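# Fetch printed block to desk and latch the door

## Task

Pick up the printed block from the coffee table in the neighbouring room, carry it back and set it on the desk, then close the door joining the two rooms until it latches. It fails if the coffee table is not standing upright at the end, or if the robot tips over or finishes leaning.

## Robot and tools

Robot: a Hello Robot Stretch 4, about 1.6 m tall. It has an omni-wheel base (rim at most 0.23 m from its centre), a lift that slides up a mast, one arm that telescopes forward, a three-axis wrist and a five-finger hand. There is a single arm, so every joint target sits in one flat dictionary keyed by joint name.

Frames: the base frame has its origin on the floor below the base centre, x forward, y left, z up, in metres. hand_pose is reported in this frame for the hand point, 0.045 m in front of the palm; its printed value may be slightly wrong. The odometry frame is where the base frame was when the scene began. base_odometry comes from wheel turns only, so slipping reads as travel; heading is in rad, left positive, -3.142 to 3.142. If turned_by_wheels and turned_by_imu drift apart by more than about 0.1 rad over one move, the base likely slipped or struck something.

move: one action per call. "base" is an offset from the base's current position, never a place: {"translate_m": d} forward (+) or back, -2 to 2 m; {"strafe_m": d} left (+) or right, -2 to 2 m; {"rotate_rad": d} turn in place, counter-clockwise (+), -3.2 to 3.2. Only translate_m and strafe_m may be combined (a straight diagonal, no turning). "joints" holds absolute targets: lift_m 0 to 1.2 m; arm_m 0 to 0.55 m extension; wrist_yaw_rad -1.134 to 4.276 (0 ahead, + to the left, 3.14 folded back); wrist_pitch_rad -1.117 to 4.259 (0 level, 1.57 pointing down); wrist_roll_rad -1.117 to 4.259 (0 palm up, 1.57 palm to the robot's right, 3.14 palm down). Finger keys hand_little, hand_ring, hand_middle, hand_index, hand_thumb_bend take -1 (curled) to +1 (straight); hand_thumb_turn -1 (opposite the fingers) to +1 (beside the palm). hand_force_limit (-1 to 1, roughly 0 to 10 N at the fingertip, 15 N for thumb motors) and hand_speed (-0.96 to 1; full speed from +0.48) are settings. A joint target outside its range is clipped and noted; other out-of-range values get the call refused, and unknown keys make it invalid. Optional: "pace" ("slow", "default", "fast", "max"); "speeds" per joint top speed in m/s or rad/s; "contact_limits" 0 (gentle) to 1 (hard), default 0.5, for arm_m, lift_m, translate_m, strafe_m, rotate_rad, each only alongside its own command (a base limit persists until the next base command). {"end_of_arm": "enable_torque"} is sent alone to revive a wrist motor that switched off. "cameras" lists head_camera, head_left_camera, head_right_camera, wrist_camera or "all"; [] for none. "blocking" false returns after about half a second while motion continues; later moves only override the parts they name. No action runs more than 15 s; a move times out at 14 s. A call with no action just reports state and images.

Results: "move" reads done, or the worst status. base_status and joint_status give done, moving, off_target, contact_stop, time_out, limit_stop_at_own_body, limit_stop_at_tilt (lean over 6 degrees: lift, arm and wheels go slack) or torque_fault. An uncommanded stop, or a refused call, cancels the remaining move, wait and finished_scene calls in that reply. on_its_own tells what the robot did unasked (slack, held, off). lidar_m: 12 distances in 30-degree sectors, first straight ahead, counting counter-clockwise (4th left, 7th behind, 10th right); "-" is nothing seen or closer than 0.25 m; table tops count, thin legs and glass may be missed. wrist_depth_mm: 7x7 grid of depths from top left, 100 to 2000 mm. base_tilt in degrees (forward, right). motor_effort in percent with peak in brackets; servo_current in mA. hand_stopped_by lists little, ring, middle, index, thumb_bend, thumb_turn as moving, target, force, stalled or fault; *_load_n are fingertip loads in N (positive pushes open); a grip that is lost shows as load dropping near 0.

Gripping: a finger motor only starts when its target changes. It stops at the target or when load reaches hand_force_limit, then locks. For a soft grip close with hand_speed -0.94 or lower. Thumb turned fully in front wraps objects 0.035 to 0.065 m thick; handles down to about 0.025 m. The wrist camera sits behind the palm heel and can bump things.

wait: {"seconds": 0-10, "cameras"}; returns early once running moves settle. stop: brakes all running motions, and re-brakes slack wheels. zoom_image: {"camera", "region": [x0,y0,x1,y1]} in pixels, at most 504 by 504, on the latest image. show_instructions: shows the reference pages. finished_scene: {"scene": number}; ends the scene irreversibly, so the block must already lie on the desk and the door be latched.

The world keeps running while the operator deliberates. Avoid: self-collision (hand over the base with a low lift, strong upward tilt with roll, yaw plus pitch below about -1.1, wrist folded back above 3.4); driving or turning with over 1 kg held and arm_m above 0.2; strong pushes or pulls with a high hand; dropping the block or letting it fall far; knocking the coffee table over; slamming the door or hitting walls and furniture hard; overloading fingers. Keep lift_m contact limit at least 0.15 when lifting about 1 kg.

Each tool is called in YAML: its name, and indented under it one key for each argument.

Reference images:

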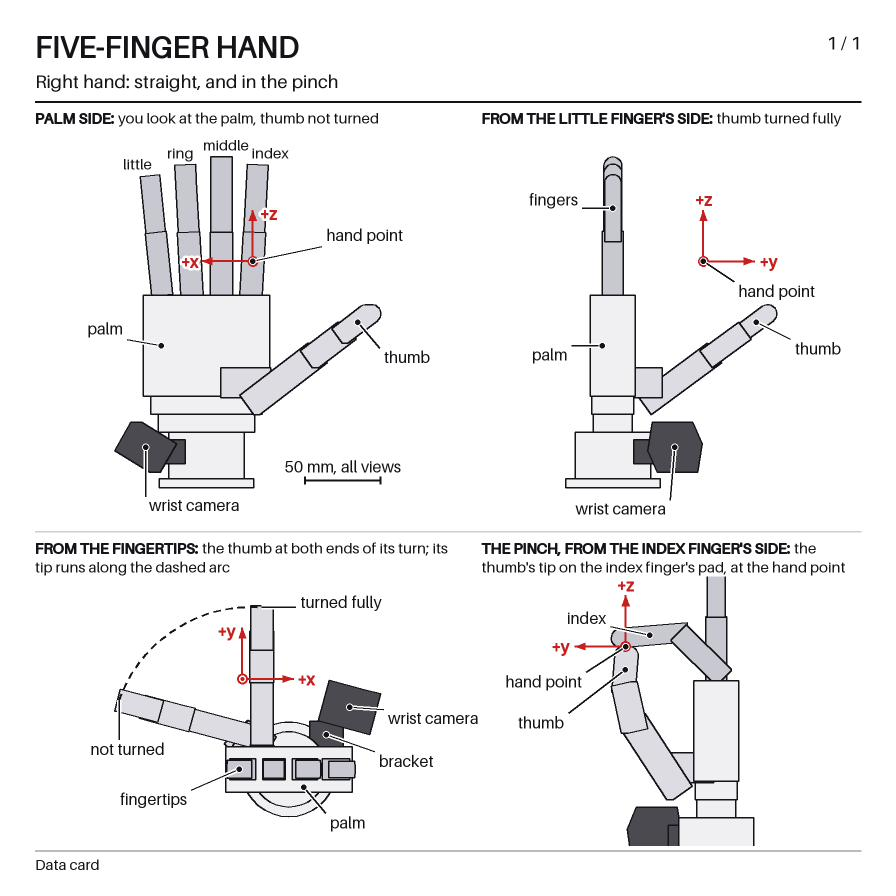

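## Session

move:

Scene clock: 0.00 s.
base_odometry: x=+0.000 y=+0.000 heading=+0.000
turned_by_wheels: +0.000
turned_by_imu: +0.000
base_tilt: forward=+0.9 right=-0.9
lidar_m: 0.76 0.79 0.79 0.76 0.81 1.12 2.99 1.39 0.99 0.92 0.96 0.79
base_status: not commanded
joint_positions: lift_m=+0.289 arm_m=+0.000 wrist_yaw_rad=+3.088 wrist_pitch_rad=+0.004 wrist_roll_rad=+0.000 hand_little=+1.000 hand_ring=+1.000 hand_middle=+1.000 hand_index=+1.000 hand_thumb_turn=+1.000 hand_thumb_bend=+1.000 hand_force_limit=+0.000 hand_speed=-0.800
joint_status: not commanded
measured_speeds: all 0
hand_stopped_by: target,target,target,target,target,target
little_load_n: 0.0
ring_load_n: 0.0
middle_load_n: 0.0
index_load_n: 0.0
thumb_bend_load_n: 0.0
thumb_turn_load_n: 0.0
motor_effort: lift_m=+20 arm_m=-5 wheel_0=+1 wheel_1=+1 wheel_2=+0
servo_current: wrist_yaw_rad=46 wrist_pitch_rad=52 wrist_roll_rad=59
hand_pose: x=-0.0440 y=+0.1299 z=+0.5265 quat_wxyz=(-0.486, -0.487, +0.514, +0.512) (m; base frame)
wrist_depth_mm: 136 - - - - - - / 137 158 - - - - - / 135 152 - - - - - / 138 224 - - - - - / - - - - - - - / 1756 1863 128 126 - - - / 1205 - - - - - -
pictures: head_camera, head_left_camera, head_right_camera, wrist_camera
Images, in order (width x height): head_camera 420x560, head_left_camera 420x672, head_right_camera 420x672, wrist_camera 616x392.

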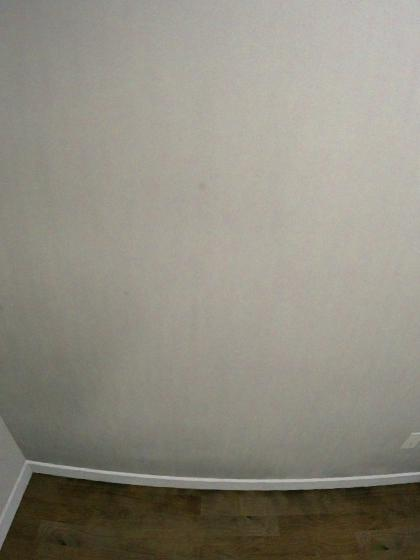

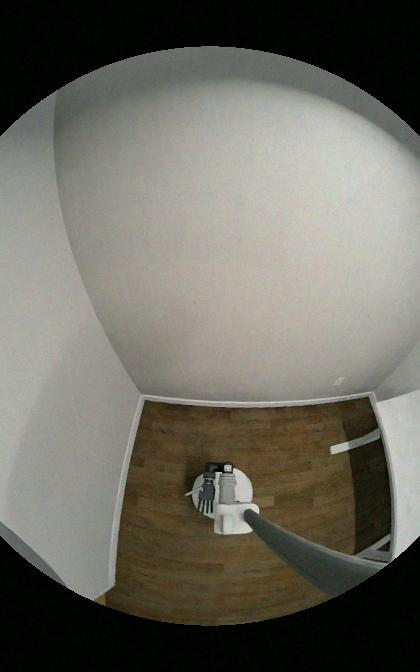

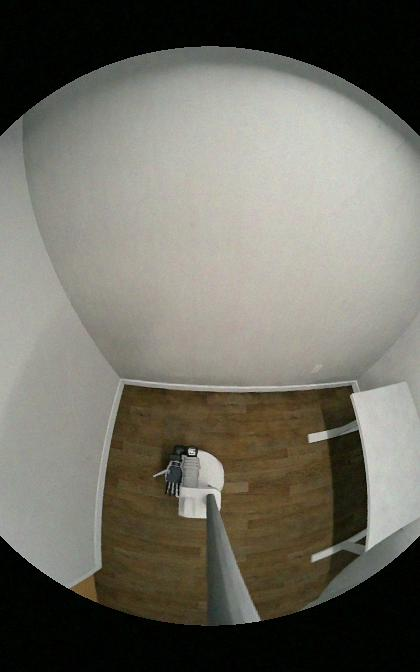

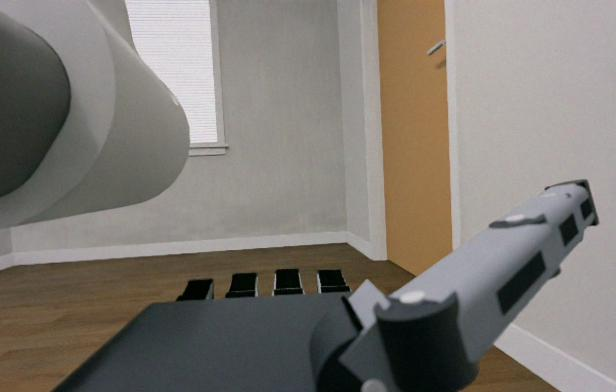

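move:
  base: {"rotate_rad": 2.6}
  cameras: ["all"]

Scene clock: 5.33 s.
move: done
base_odometry: x=+0.000 y=+0.000 heading=+2.600
turned_by_wheels: +2.600
turned_by_imu: +2.592
base_tilt: forward=+1.0 right=-0.9
lidar_m: 1.09 2.76 1.43 0.96 0.95 0.98 0.80 0.75 0.80 0.82 0.76 0.80
base_status: done
joint_positions: lift_m=+0.289 arm_m=+0.000 wrist_yaw_rad=+3.088 wrist_pitch_rad=+0.004 wrist_roll_rad=+0.000 hand_little=+1.000 hand_ring=+1.000 hand_middle=+1.000 hand_index=+1.000 hand_thumb_turn=+1.000 hand_thumb_bend=+1.000 hand_force_limit=+0.000 hand_speed=-0.800
joint_status: not commanded
measured_speeds: all 0
hand_stopped_by: target,target,target,target,target,target
little_load_n: 0.0
ring_load_n: 0.0
middle_load_n: 0.0
index_load_n: 0.0
thumb_bend_load_n: 0.0
thumb_turn_load_n: 0.0
motor_effort: lift_m=+20(21) arm_m=-5(5) wheel_0=-1(7) wheel_1=+1(10) wheel_2=+0(6)
servo_current: wrist_yaw_rad=33(46) wrist_pitch_rad=59(72) wrist_roll_rad=39(52)
hand_pose: x=-0.0440 y=+0.1299 z=+0.5265 quat_wxyz=(-0.486, -0.487, +0.514, +0.512) (m; base frame)
wrist_depth_mm: 135 - - - - - - / 135 156 - - - - - / 134 150 - - - - 1118 / 137 186 - - - - - / - - - - - - - / - - 128 126 - - - / - - - - - - 1042
pictures: head_camera, head_left_camera, head_right_camera, wrist_camera
Images, in order (width x height): head_camera 420x560, head_left_camera 420x672, head_right_camera 420x672, wrist_camera 616x392.

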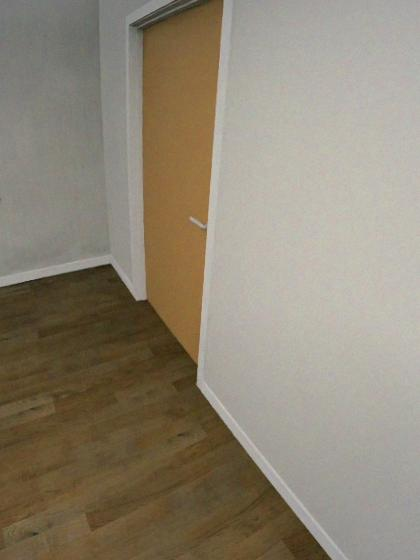

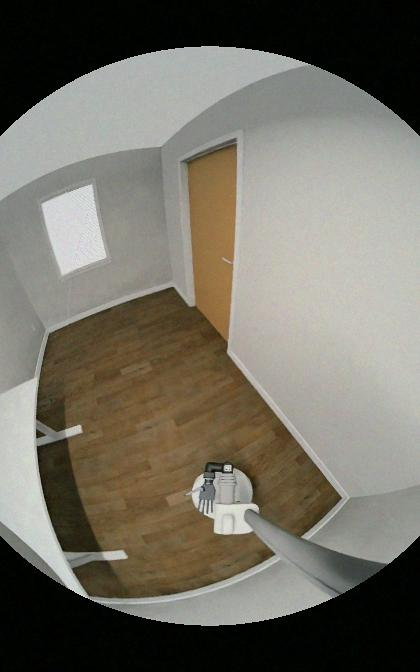

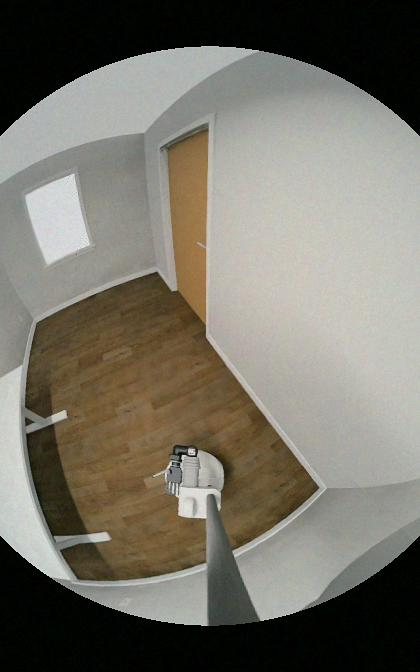

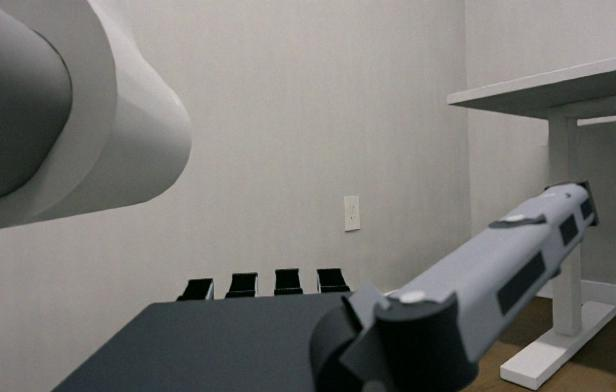

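move:
  base: {"rotate_rad": 0.54}
  joints: {"wrist_yaw_rad": 3.0}
  cameras: ["head_camera"]

zoom_image:
  camera: "head_camera"
  region: [150, 100, 420, 400]

Scene clock: 17.73 s.
move: done
base_odometry: x=+0.000 y=+0.000 heading=+3.140
turned_by_wheels: +0.540
turned_by_imu: +0.538
base_tilt: forward=+1.0 right=-1.0
lidar_m: 2.86 1.38 0.97 0.94 0.98 0.81 0.76 0.79 0.81 0.75 0.79 1.09
base_status: done
joint_positions: lift_m=+0.289 arm_m=+0.000 wrist_yaw_rad=+3.003 wrist_pitch_rad=+0.004 wrist_roll_rad=+0.000 hand_little=+1.000 hand_ring=+1.000 hand_middle=+1.000 hand_index=+1.000 hand_thumb_turn=+1.000 hand_thumb_bend=+1.000 hand_force_limit=+0.000 hand_speed=-0.800
joint_status: all done
measured_speeds: all 0
hand_stopped_by: target,target,target,target,target,target
little_load_n: 0.0
ring_load_n: 0.0
middle_load_n: 0.0
index_load_n: 0.0
thumb_bend_load_n: 0.5
thumb_turn_load_n: 0.0
motor_effort: lift_m=+20(20) arm_m=-5(5) wheel_0=+0(6) wheel_1=-1(10) wheel_2=+2(5)
servo_current: wrist_yaw_rad=39(91) wrist_pitch_rad=52(65) wrist_roll_rad=52(59)
hand_pose: x=-0.0322 y=+0.1478 z=+0.5265 quat_wxyz=(-0.463, -0.465, +0.534, +0.533) (m; base frame)
wrist_depth_mm: 139 - - - - - - / 139 182 - - - - - / 139 216 - - - - - / 151 221 - - - - - / - - - - - - - / - - 128 126 - - - / - - - - - - 976
pictures: head_camera
Images, in order (width x height): head_camera 420x560.

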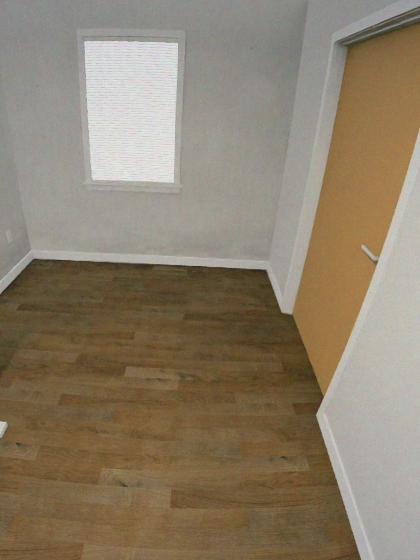

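Scaled by 1.680 from the camera's 420x560 image, which has a finer 1200x1600 frame.

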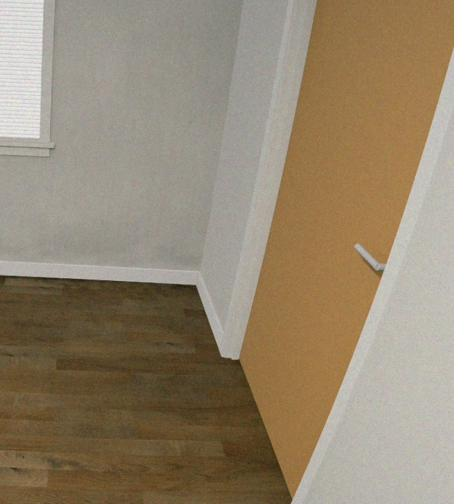

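move:
  base: {"translate_m": 1.3}
  cameras: ["head_camera", "head_left_camera"]

move:
  base: {"rotate_rad": -1.57}
  cameras: ["all"]

Scene clock: 31.93 s.
move: done
base_odometry: x=-1.300 y=+0.002 heading=+3.140
turned_by_wheels: +0.000
turned_by_imu: -0.004
base_tilt: forward=+0.9 right=-1.0
lidar_m: 1.67 1.71 1.83 1.01 1.02 1.42 2.05 1.10 0.78 0.74 0.86 1.15
base_status: done
joint_positions: lift_m=+0.289 arm_m=+0.000 wrist_yaw_rad=+3.003 wrist_pitch_rad=+0.004 wrist_roll_rad=+0.000 hand_little=+1.000 hand_ring=+1.000 hand_middle=+1.000 hand_index=+1.000 hand_thumb_turn=+1.000 hand_thumb_bend=+1.000 hand_force_limit=+0.000 hand_speed=-0.800
joint_status: not commanded
measured_speeds: all 0
hand_stopped_by: target,target,target,target,target,target
little_load_n: 0.0
ring_load_n: 0.0
middle_load_n: 0.0
index_load_n: 0.0
thumb_bend_load_n: 0.0
thumb_turn_load_n: 0.0
motor_effort: lift_m=+20(20) arm_m=-5(5) wheel_0=+0(6) wheel_1=+1(8) wheel_2=+1(8)
servo_current: wrist_yaw_rad=39(46) wrist_pitch_rad=52(72) wrist_roll_rad=39(59)
hand_pose: x=-0.0322 y=+0.1478 z=+0.5265 quat_wxyz=(-0.463, -0.465, +0.534, +0.533) (m; base frame)
wrist_depth_mm: 150 - - - - - - / 140 - - - - - - / 140 219 - - - - - / 160 - - - - - - / 1863 - - - - - - / 1618 1708 128 126 - - - / 1229 - - - - - 1025
pictures: head_camera, head_left_camera
Images, in order (width x height): head_camera 420x560, head_left_camera 420x672.

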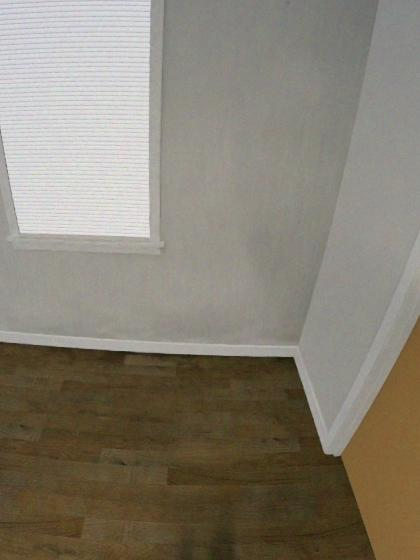

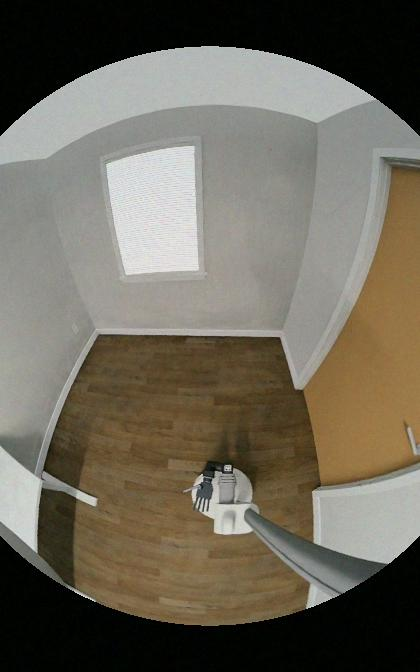

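Scene clock: 34.00 s.
move: done
base_odometry: x=-1.300 y=+0.002 heading=+1.570
turned_by_wheels: -1.570
turned_by_imu: -1.566
base_tilt: forward=+1.0 right=-1.0
lidar_m: 0.75 0.86 1.16 1.68 1.74 1.84 1.00 0.99 1.37 2.04 1.08 0.78
base_status: done
joint_positions: lift_m=+0.289 arm_m=+0.000 wrist_yaw_rad=+3.003 wrist_pitch_rad=+0.004 wrist_roll_rad=+0.000 hand_little=+1.000 hand_ring=+1.000 hand_middle=+1.000 hand_index=+1.000 hand_thumb_turn=+1.000 hand_thumb_bend=+1.000 hand_force_limit=+0.000 hand_speed=-0.800
joint_status: not commanded
measured_speeds: all 0
hand_stopped_by: target,target,target,target,target,target
little_load_n: 0.0
ring_load_n: -0.5
middle_load_n: 0.0
index_load_n: 0.0
thumb_bend_load_n: 0.0
thumb_turn_load_n: 0.0
motor_effort: lift_m=+20(20) arm_m=-5(5) wheel_0=+1(6) wheel_1=+1(12) wheel_2=-1(7)
servo_current: wrist_yaw_rad=39(46) wrist_pitch_rad=59(72) wrist_roll_rad=26(52)
hand_pose: x=-0.0322 y=+0.1478 z=+0.5265 quat_wxyz=(-0.463, -0.465, +0.534, +0.533) (m; base frame)
wrist_depth_mm: 150 - - - - - - / 140 213 - - - - - / 140 214 - - - - - / 160 - - - - - - / - - - - - - - / 1618 1336 128 126 - - - / 1229 - - - - - 1025
pictures: head_camera, head_left_camera, head_right_camera, wrist_camera
Images, in order (width x height): head_camera 420x560, head_left_camera 420x672, head_right_camera 420x672, wrist_camera 616x392.

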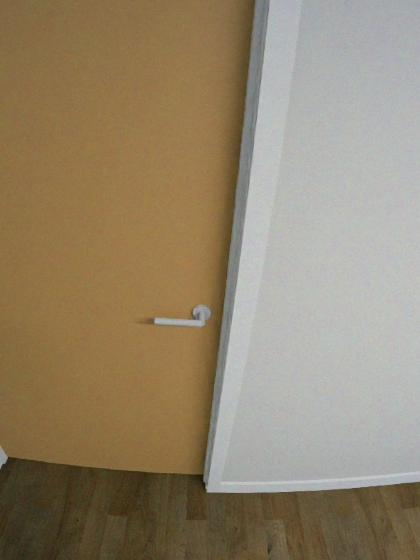

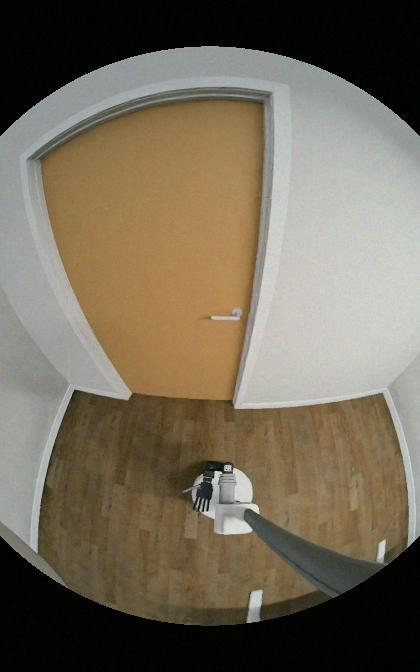

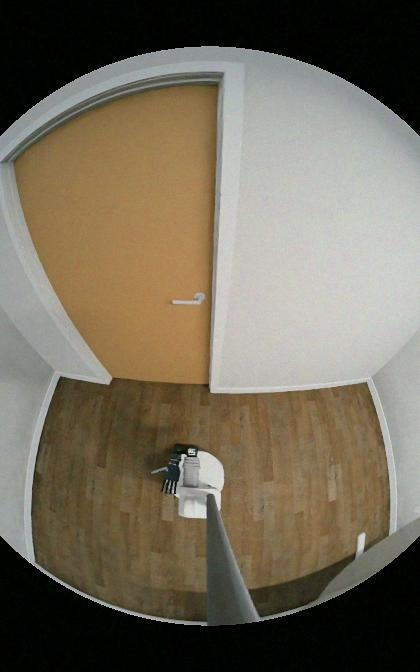

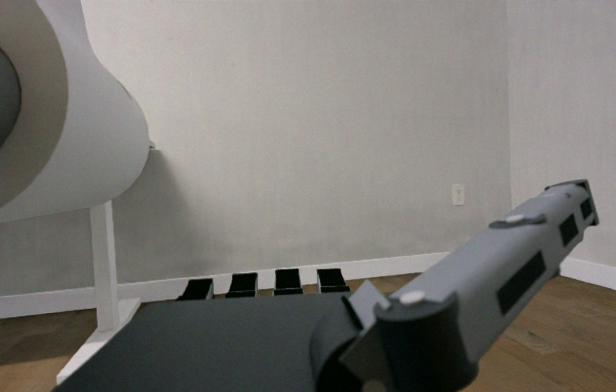

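move:
  joints: {"lift_m": 0.75, "wrist_yaw_rad": 1.5}

move:
  joints: {"wrist_yaw_rad": 0.0}
  cameras: ["all"]

Scene clock: 66.10 s.
move: done
base_odometry: x=-1.300 y=+0.002 heading=+1.570
turned_by_wheels: +0.000
turned_by_imu: -0.001
base_tilt: forward=+0.8 right=-0.9
lidar_m: 0.74 0.84 1.19 1.68 1.74 1.85 0.97 1.01 1.37 2.04 1.06 0.79
base_status: not commanded
joint_positions: lift_m=+0.750 arm_m=+0.000 wrist_yaw_rad=+1.503 wrist_pitch_rad=+0.004 wrist_roll_rad=+0.000 hand_little=+1.000 hand_ring=+1.000 hand_middle=+1.000 hand_index=+1.000 hand_thumb_turn=+1.000 hand_thumb_bend=+1.000 hand_force_limit=+0.000 hand_speed=-0.800
joint_status: all done
measured_speeds: all 0
hand_stopped_by: target,target,target,target,target,target
little_load_n: 0.0
ring_load_n: 0.0
middle_load_n: 0.0
index_load_n: 0.0
thumb_bend_load_n: 0.0
thumb_turn_load_n: 0.0
motor_effort: lift_m=+24(39) arm_m=-5(5) wheel_0=+1(1) wheel_1=+1(1) wheel_2=+0(1)
servo_current: wrist_yaw_rad=33(98) wrist_pitch_rad=46(65) wrist_roll_rad=20(59)
hand_pose: x=+0.3039 y=+0.2132 z=+0.9873 quat_wxyz=(+0.024, +0.024, +0.708, +0.705) (m; base frame)
wrist_depth_mm: 1464 1537 - - - 917 - / 1499 1537 - - - 931 - / 1499 1537 - - - 931 - / 1537 1537 - - - 946 - / - - - - - - - / - - 128 126 - - - / - - - - - - -
pictures: none

Scene clock: 67.57 s.
move: done
base_odometry: x=-1.300 y=+0.002 heading=+1.570
turned_by_wheels: +0.000
turned_by_imu: +0.000
base_tilt: forward=+1.0 right=-0.9
lidar_m: 0.74 0.84 1.17 1.69 1.75 1.84 0.99 1.00 1.36 2.04 1.10 0.78
base_status: not commanded
joint_positions: lift_m=+0.750 arm_m=+0.000 wrist_yaw_rad=+0.003 wrist_pitch_rad=+0.004 wrist_roll_rad=+0.000 hand_little=+1.000 hand_ring=+1.000 hand_middle=+1.000 hand_index=+1.000 hand_thumb_turn=+1.000 hand_thumb_bend=+1.000 hand_force_limit=+0.000 hand_speed=-0.800
joint_status: all done
measured_speeds: all 0
hand_stopped_by: target,target,target,target,target,target
little_load_n: 0.0
ring_load_n: 0.0
middle_load_n: 0.0
index_load_n: 0.0
thumb_bend_load_n: 0.0
thumb_turn_load_n: 0.0
motor_effort: lift_m=+24(24) arm_m=-5(5) wheel_0=+1(2) wheel_1=+2(2) wheel_2=+0(1)
servo_current: wrist_yaw_rad=39(104) wrist_pitch_rad=33(65) wrist_roll_rad=59(59)
hand_pose: x=+0.3930 y=-0.1176 z=+0.9873 quat_wxyz=(+0.498, +0.500, +0.502, +0.500) (m; base frame)
wrist_depth_mm: - - - - - - - / - - - - - - - / - - 539 525 - - - / - - - - - - - / - - - - - - - / - - 128 126 - - - / - - - - - - -
pictures: head_camera, head_left_camera, head_right_camera, wrist_camera
Images, in order (width x height): head_camera 420x560, head_left_camera 420x672, head_right_camera 420x672, wrist_camera 616x392.

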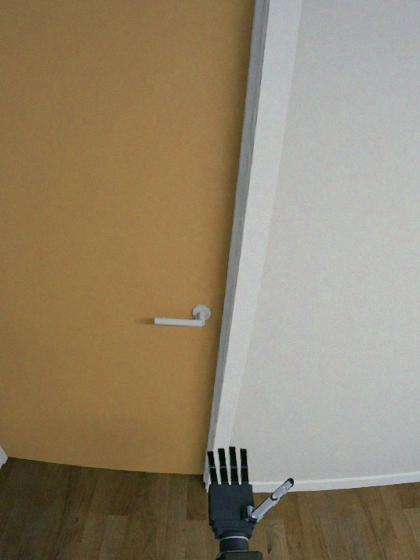

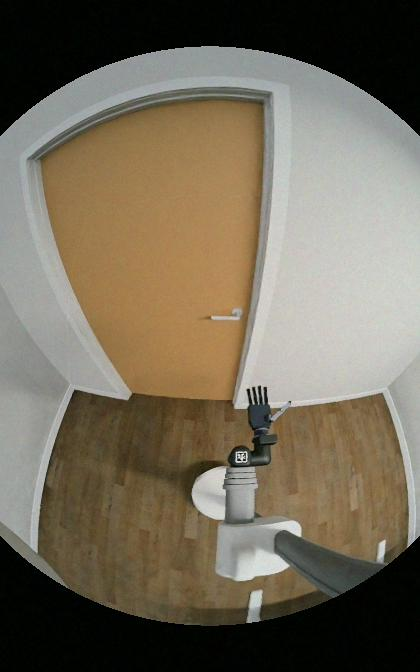

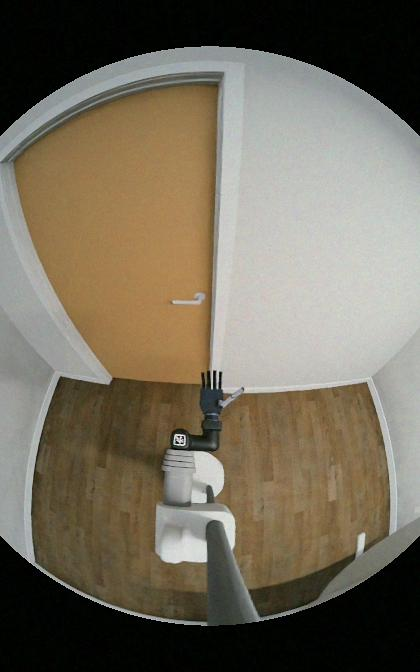

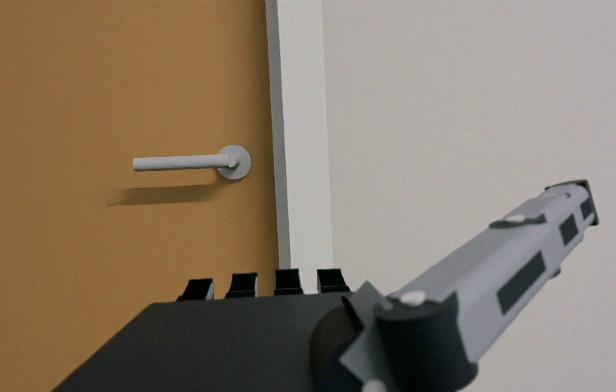

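zoom_image:
  camera: "wrist_camera"
  region: [80, 80, 340, 260]

zoom_image:
  camera: "head_camera"
  region: [100, 260, 260, 400]

Scaled by 1.938.

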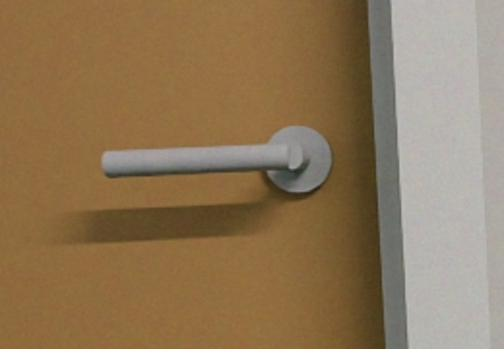

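Scaled by 3.150 from the camera's 420x560 image, which has a finer 1200x1600 frame.

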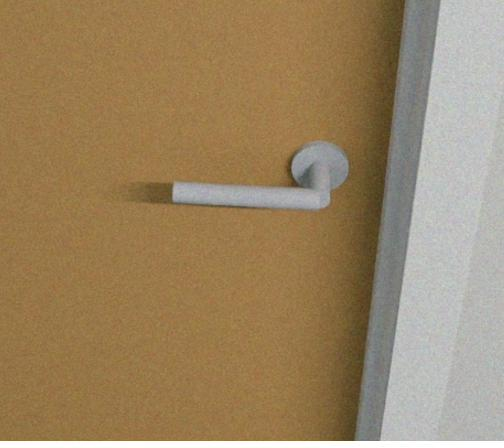

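move:
  joints: {"lift_m": 0.9, "wrist_roll_rad": 3.14}
  cameras: ["all"]

Scene clock: 117.10 s.
move: done
base_odometry: x=-1.300 y=+0.002 heading=+1.570
turned_by_wheels: +0.000
turned_by_imu: -0.001
base_tilt: forward=+0.9 right=-1.0
lidar_m: 0.74 0.85 1.18 1.69 1.74 1.83 0.99 1.01 1.35 2.04 1.09 0.77
base_status: not commanded
joint_positions: lift_m=+0.900 arm_m=+0.000 wrist_yaw_rad=+0.003 wrist_pitch_rad=+0.004 wrist_roll_rad=+3.137 hand_little=+1.000 hand_ring=+1.000 hand_middle=+1.000 hand_index=+1.000 hand_thumb_turn=+1.000 hand_thumb_bend=+1.000 hand_force_limit=+0.000 hand_speed=-0.800
joint_status: all done
measured_speeds: all 0
hand_stopped_by: target,target,target,target,target,target
little_load_n: 0.0
ring_load_n: 0.0
middle_load_n: -0.5
index_load_n: 0.0
thumb_bend_load_n: 0.0
thumb_turn_load_n: -0.5
motor_effort: lift_m=+23(32) arm_m=-5(5) wheel_0=+1(1) wheel_1=+1(2) wheel_2=+0(1)
servo_current: wrist_yaw_rad=39(46) wrist_pitch_rad=39(65) wrist_roll_rad=52(124)
hand_pose: x=+0.3924 y=-0.0562 z=+1.0168 quat_wxyz=(-0.499, +0.503, -0.499, +0.499) (m; base frame)
wrist_depth_mm: - - - - - - - / - - - - - - - / - - - - - - - / - - - 544 - - - / - - - - - - - / - - 128 126 - - - / - - - - - - -
pictures: head_camera, head_left_camera, head_right_camera, wrist_camera
Images, in order (width x height): head_camera 420x560, head_left_camera 420x672, head_right_camera 420x672, wrist_camera 616x392.

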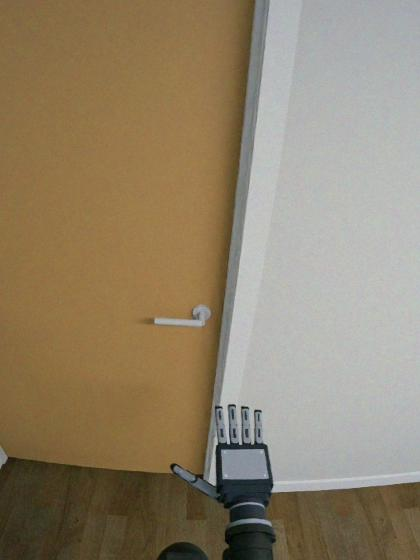

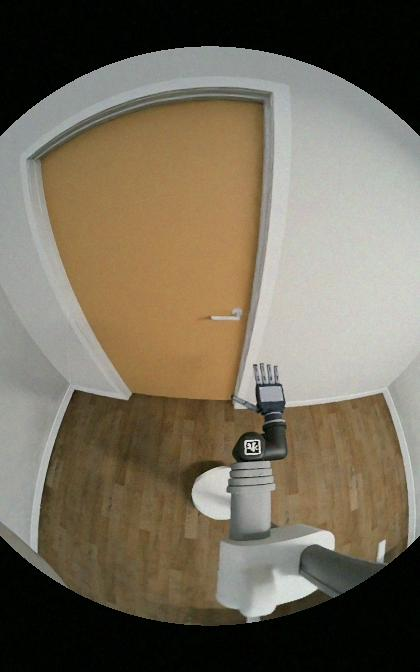

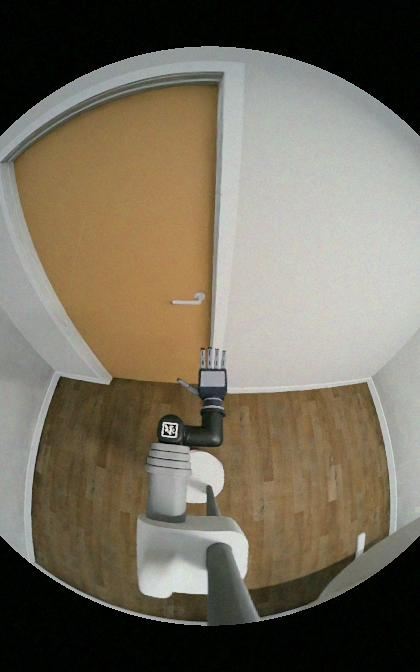

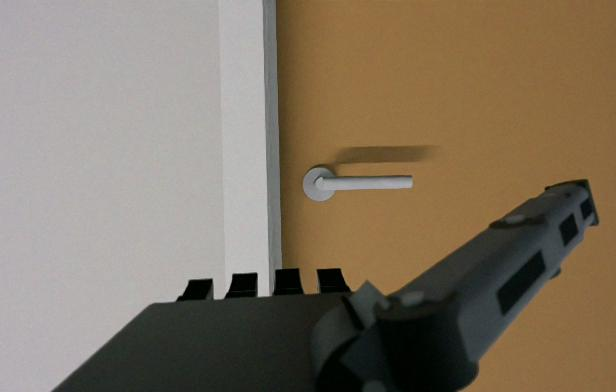

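move:
  base: {"strafe_m": 0.115}
  joints: {"arm_m": 0.2}
  cameras: ["all"]

Scene clock: 148.27 s.
move: done
base_odometry: x=-1.415 y=+0.002 heading=+1.570
turned_by_wheels: +0.000
turned_by_imu: -0.001
base_tilt: forward=+1.0 right=-0.8
lidar_m: 0.76 0.86 1.10 1.56 1.62 1.85 1.14 1.01 1.38 2.16 1.06 0.76
base_status: done
joint_positions: lift_m=+0.900 arm_m=+0.200 wrist_yaw_rad=+0.003 wrist_pitch_rad=+0.004 wrist_roll_rad=+3.137 hand_little=+1.000 hand_ring=+1.000 hand_middle=+1.000 hand_index=+1.000 hand_thumb_turn=+1.000 hand_thumb_bend=+1.000 hand_force_limit=+0.000 hand_speed=-0.800
joint_status: all done
measured_speeds: all 0
hand_stopped_by: target,target,target,target,target,target
little_load_n: 0.0
ring_load_n: 0.0
middle_load_n: 0.0
index_load_n: -0.5
thumb_bend_load_n: 0.0
thumb_turn_load_n: -0.5
motor_effort: lift_m=+23(24) arm_m=+6(14) wheel_0=+1(7) wheel_1=-2(15) wheel_2=+0(2)
servo_current: wrist_yaw_rad=33(46) wrist_pitch_rad=59(65) wrist_roll_rad=33(52)
hand_pose: x=+0.5921 y=-0.0563 z=+1.0168 quat_wxyz=(-0.499, +0.503, -0.499, +0.500) (m; base frame)
wrist_depth_mm: - 357 394 402 407 415 421 / - 357 397 404 407 415 421 / - 357 397 402 410 415 421 / - 357 394 399 410 415 - / - 357 397 402 407 - - / - 329 128 126 - - - / - - - - - - 424
pictures: head_camera, head_left_camera, head_right_camera, wrist_camera
Images, in order (width x height): head_camera 420x560, head_left_camera 420x672, head_right_camera 420x672, wrist_camera 616x392.

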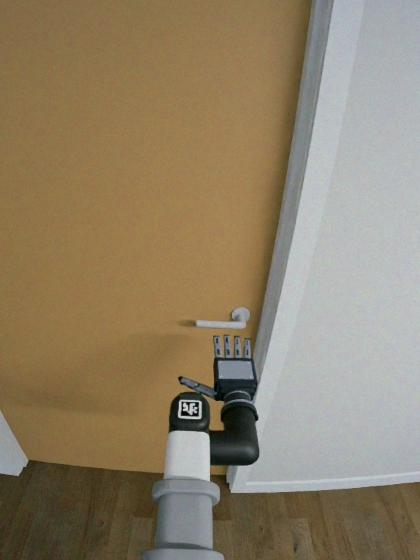

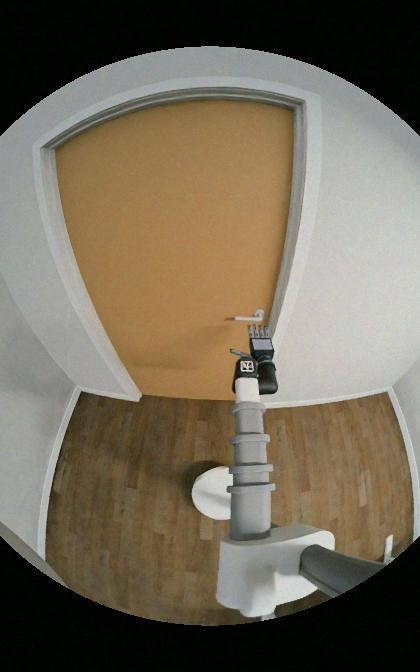

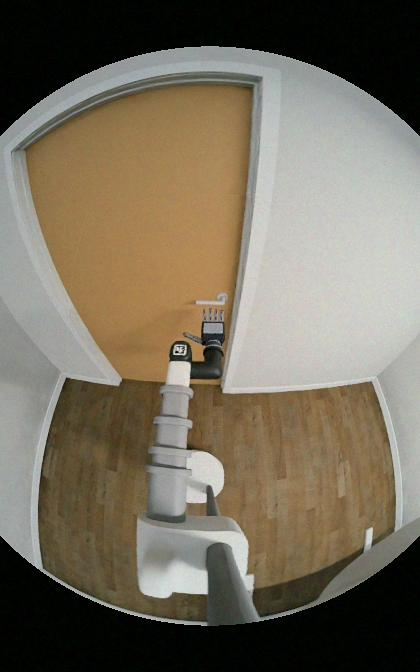

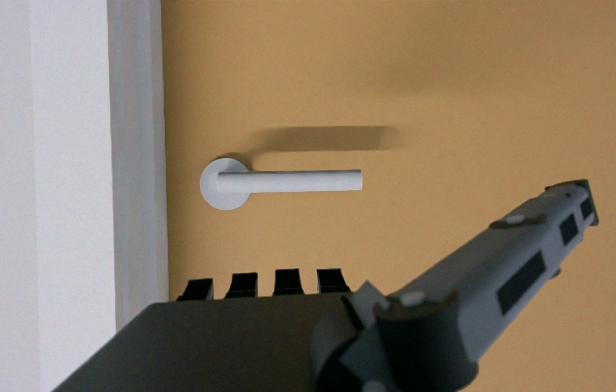

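move:
  base: {"strafe_m": 0.02}
  joints: {"arm_m": 0.34}
  cameras: ["head_camera", "wrist_camera"]

zoom_image:
  camera: "head_camera"
  region: [130, 240, 310, 420]

Scene clock: 166.87 s.
move: done
base_odometry: x=-1.435 y=+0.002 heading=+1.570
turned_by_wheels: +0.000
turned_by_imu: -0.001
base_tilt: forward=+1.1 right=-1.0
lidar_m: 0.77 0.84 1.07 1.55 1.59 1.86 1.24 1.04 1.38 2.18 1.09 0.78
base_status: done
joint_positions: lift_m=+0.900 arm_m=+0.340 wrist_yaw_rad=+0.003 wrist_pitch_rad=+0.004 wrist_roll_rad=+3.137 hand_little=+1.000 hand_ring=+1.000 hand_middle=+1.000 hand_index=+1.000 hand_thumb_turn=+1.000 hand_thumb_bend=+1.000 hand_force_limit=+0.000 hand_speed=-0.800
joint_status: all done
measured_speeds: all 0
hand_stopped_by: target,target,target,target,target,target
little_load_n: 0.0
ring_load_n: 0.0
middle_load_n: 0.0
index_load_n: 0.0
thumb_bend_load_n: 0.0
thumb_turn_load_n: 0.0
motor_effort: lift_m=+23(23) arm_m=+6(10) wheel_0=+1(7) wheel_1=+0(8) wheel_2=+0(3)
servo_current: wrist_yaw_rad=39(46) wrist_pitch_rad=39(65) wrist_roll_rad=52(59)
hand_pose: x=+0.7321 y=-0.0563 z=+1.0168 quat_wxyz=(-0.499, +0.503, -0.499, +0.500) (m; base frame)
wrist_depth_mm: 229 253 256 260 266 270 273 / 229 254 257 260 265 271 274 / 227 252 257 262 265 270 274 / 225 246 256 260 266 271 - / 224 253 257 262 266 - - / 222 253 128 126 - - - / 221 - - - - - 276
pictures: head_camera, wrist_camera
Images, in order (width x height): head_camera 420x560, wrist_camera 616x392.

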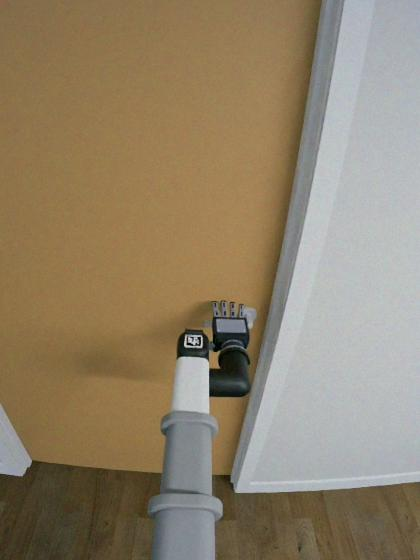

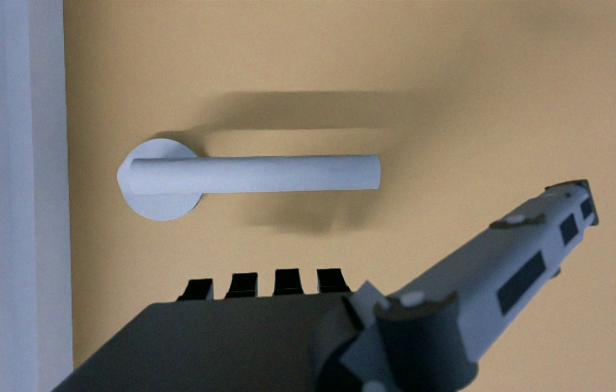

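Scaled by 2.800 from the camera's 420x560 image, which has a finer 1200x1600 frame.

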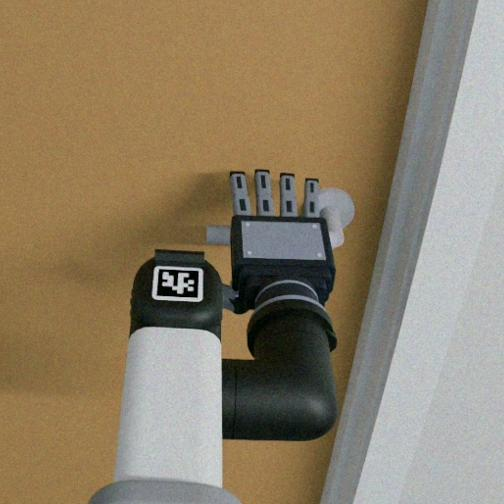

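move:
  base: {"strafe_m": 0.012}
  joints: {"wrist_roll_rad": 2.75}

move:
  joints: {"lift_m": 0.83}
  pace: "slow"
  contact_limits: {"lift_m": 0.4}
  cameras: ["head_camera", "wrist_camera"]

zoom_image:
  camera: "head_camera"
  region: [130, 240, 310, 420]

Scene clock: 186.77 s.
move: done
base_odometry: x=-1.447 y=+0.002 heading=+1.570
turned_by_wheels: +0.000
turned_by_imu: -0.001
base_tilt: forward=+1.0 right=-1.0
lidar_m: 0.78 0.86 1.07 1.54 1.59 1.83 1.33 1.02 1.36 2.20 1.07 0.79
base_status: done
joint_positions: lift_m=+0.900 arm_m=+0.340 wrist_yaw_rad=+0.003 wrist_pitch_rad=+0.004 wrist_roll_rad=+2.753 hand_little=+1.000 hand_ring=+1.000 hand_middle=+1.000 hand_index=+1.000 hand_thumb_turn=+1.000 hand_thumb_bend=+1.000 hand_force_limit=+0.000 hand_speed=-0.800
joint_status: all done
measured_speeds: all 0
hand_stopped_by: target,target,target,target,target,target
little_load_n: 0.0
ring_load_n: 0.0
middle_load_n: 0.0
index_load_n: 0.0
thumb_bend_load_n: 0.0
thumb_turn_load_n: -0.5
motor_effort: lift_m=+23(23) arm_m=+6(6) wheel_0=+1(7) wheel_1=-1(10) wheel_2=+0(2)
servo_current: wrist_yaw_rad=39(46) wrist_pitch_rad=46(65) wrist_roll_rad=33(91)
hand_pose: x=+0.7321 y=-0.0812 z=+1.0098 quat_wxyz=(-0.394, +0.589, -0.394, +0.586) (m; base frame)
wrist_depth_mm: 197 248 258 262 266 271 274 / 212 254 258 262 266 271 274 / 217 254 200 263 266 271 274 / 217 255 258 206 267 271 - / 242 255 259 262 266 - - / 251 254 128 126 - - - / 251 - - - - - 276
pictures: none

Scene clock: 188.23 s.
move: done
base_odometry: x=-1.447 y=+0.002 heading=+1.570
turned_by_wheels: +0.000
turned_by_imu: +0.000
base_tilt: forward=+0.9 right=-0.9
lidar_m: 0.81 0.85 1.07 1.53 1.59 1.85 1.34 1.02 1.37 2.20 1.08 0.79
base_status: not commanded
joint_positions: lift_m=+0.830 arm_m=+0.340 wrist_yaw_rad=+0.003 wrist_pitch_rad=+0.001 wrist_roll_rad=+2.753 hand_little=+1.000 hand_ring=+1.000 hand_middle=+1.000 hand_index=+1.000 hand_thumb_turn=+1.000 hand_thumb_bend=+1.000 hand_force_limit=+0.000 hand_speed=-0.800
joint_status: all done
measured_speeds: all 0
hand_stopped_by: target,target,target,target,target,target
little_load_n: 0.0
ring_load_n: 0.0
middle_load_n: 0.0
index_load_n: 0.5
thumb_bend_load_n: 0.0
thumb_turn_load_n: 0.0
motor_effort: lift_m=+15(28) arm_m=+6(6) wheel_0=+1(1) wheel_1=-1(1) wheel_2=+0(0)
servo_current: wrist_yaw_rad=39(52) wrist_pitch_rad=46(65) wrist_roll_rad=20(52)
contact_limits: lift_m 0.4
hand_pose: x=+0.7323 y=-0.0812 z=+0.9410 quat_wxyz=(-0.394, +0.588, -0.394, +0.586) (m; base frame)
wrist_depth_mm: 198 250 253 256 258 262 266 / 214 252 255 257 260 264 266 / 216 253 256 258 262 265 267 / 218 253 257 260 264 267 - / 238 255 201 206 266 - - / 254 257 128 126 - - - / 255 - - - - - 276
pictures: head_camera, wrist_camera
Images, in order (width x height): head_camera 420x560, wrist_camera 616x392.

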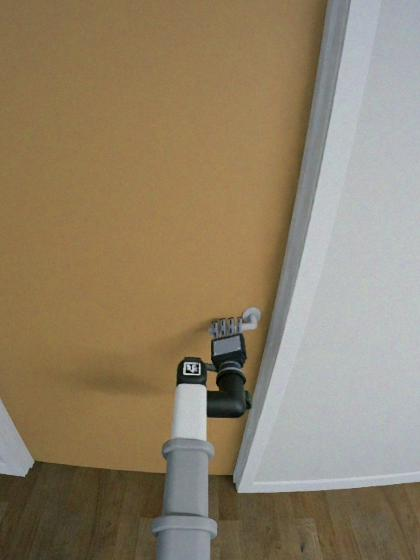

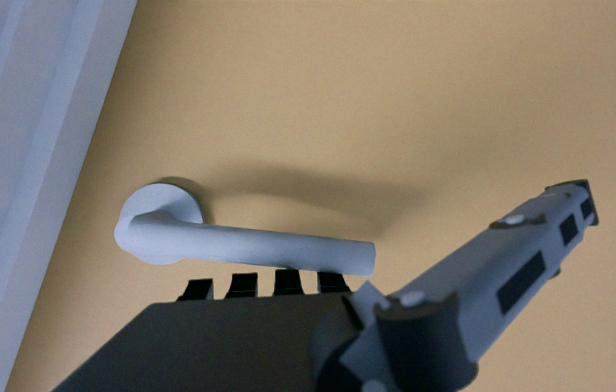

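Scaled by 2.800 from the camera's 420x560 image, which has a finer 1200x1600 frame.

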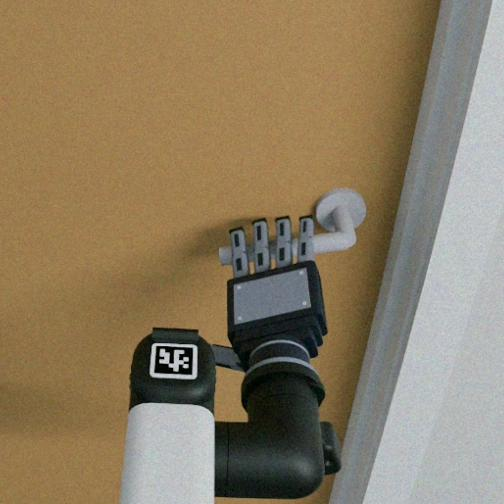

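move:
  joints: {"lift_m": 0.79}
  pace: "slow"
  contact_limits: {"lift_m": 0.4}
  cameras: ["head_camera", "wrist_camera"]

zoom_image:
  camera: "head_camera"
  region: [130, 240, 310, 420]

Scene clock: 199.20 s.
move: done
base_odometry: x=-1.447 y=+0.002 heading=+1.570
turned_by_wheels: +0.000
turned_by_imu: -0.001
base_tilt: forward=+0.9 right=-0.9
lidar_m: 0.81 0.85 1.06 1.53 1.59 1.85 1.32 1.04 1.35 2.21 1.06 0.78
base_status: not commanded
joint_positions: lift_m=+0.791 arm_m=+0.340 wrist_yaw_rad=+0.003 wrist_pitch_rad=-0.009 wrist_roll_rad=+2.751 hand_little=+1.000 hand_ring=+1.000 hand_middle=+1.000 hand_index=+1.000 hand_thumb_turn=+1.000 hand_thumb_bend=+1.000 hand_force_limit=+0.000 hand_speed=-0.800
joint_status: all done
measured_speeds: all 0
hand_stopped_by: target,target,target,target,target,target
little_load_n: 1.5
ring_load_n: 0.5
middle_load_n: 0.0
index_load_n: 0.0
thumb_bend_load_n: 0.0
thumb_turn_load_n: 0.0
motor_effort: lift_m=+10(18) arm_m=+6(6) wheel_0=+1(1) wheel_1=-1(1) wheel_2=+0(0)
servo_current: wrist_yaw_rad=46(46) wrist_pitch_rad=65(65) wrist_roll_rad=33(52)
contact_limits: lift_m 0.4
hand_pose: x=+0.7330 y=-0.0813 z=+0.9037 quat_wxyz=(-0.396, +0.585, -0.391, +0.590) (m; base frame)
wrist_depth_mm: 194 240 248 249 251 253 253 / 208 249 251 251 254 255 256 / 216 252 254 255 257 258 259 / 220 254 256 258 260 262 - / 240 250 201 205 264 - - / 259 260 128 126 - - - / 263 - - - - - 274
pictures: head_camera, wrist_camera
Images, in order (width x height): head_camera 420x560, wrist_camera 616x392.

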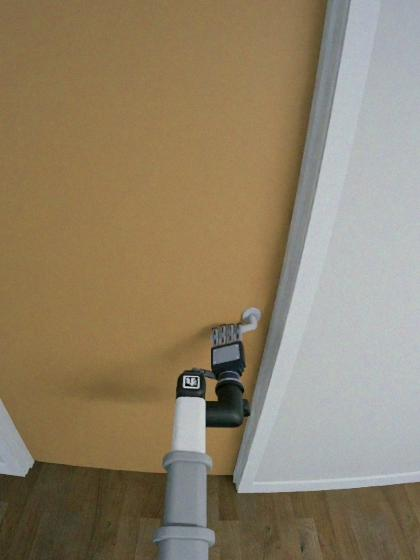

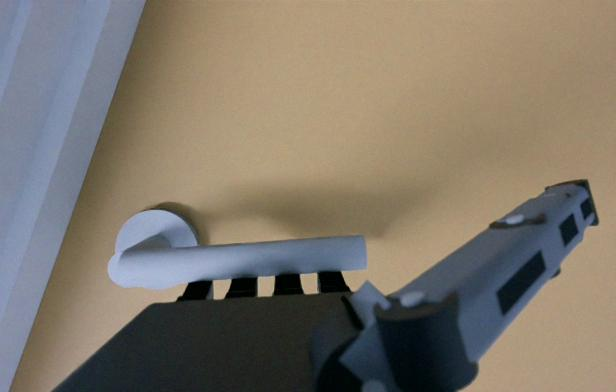

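Scaled by 2.800 from the camera's 420x560 image, which has a finer 1200x1600 frame.

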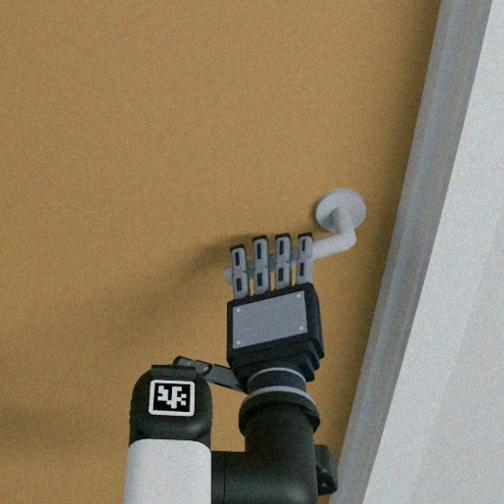

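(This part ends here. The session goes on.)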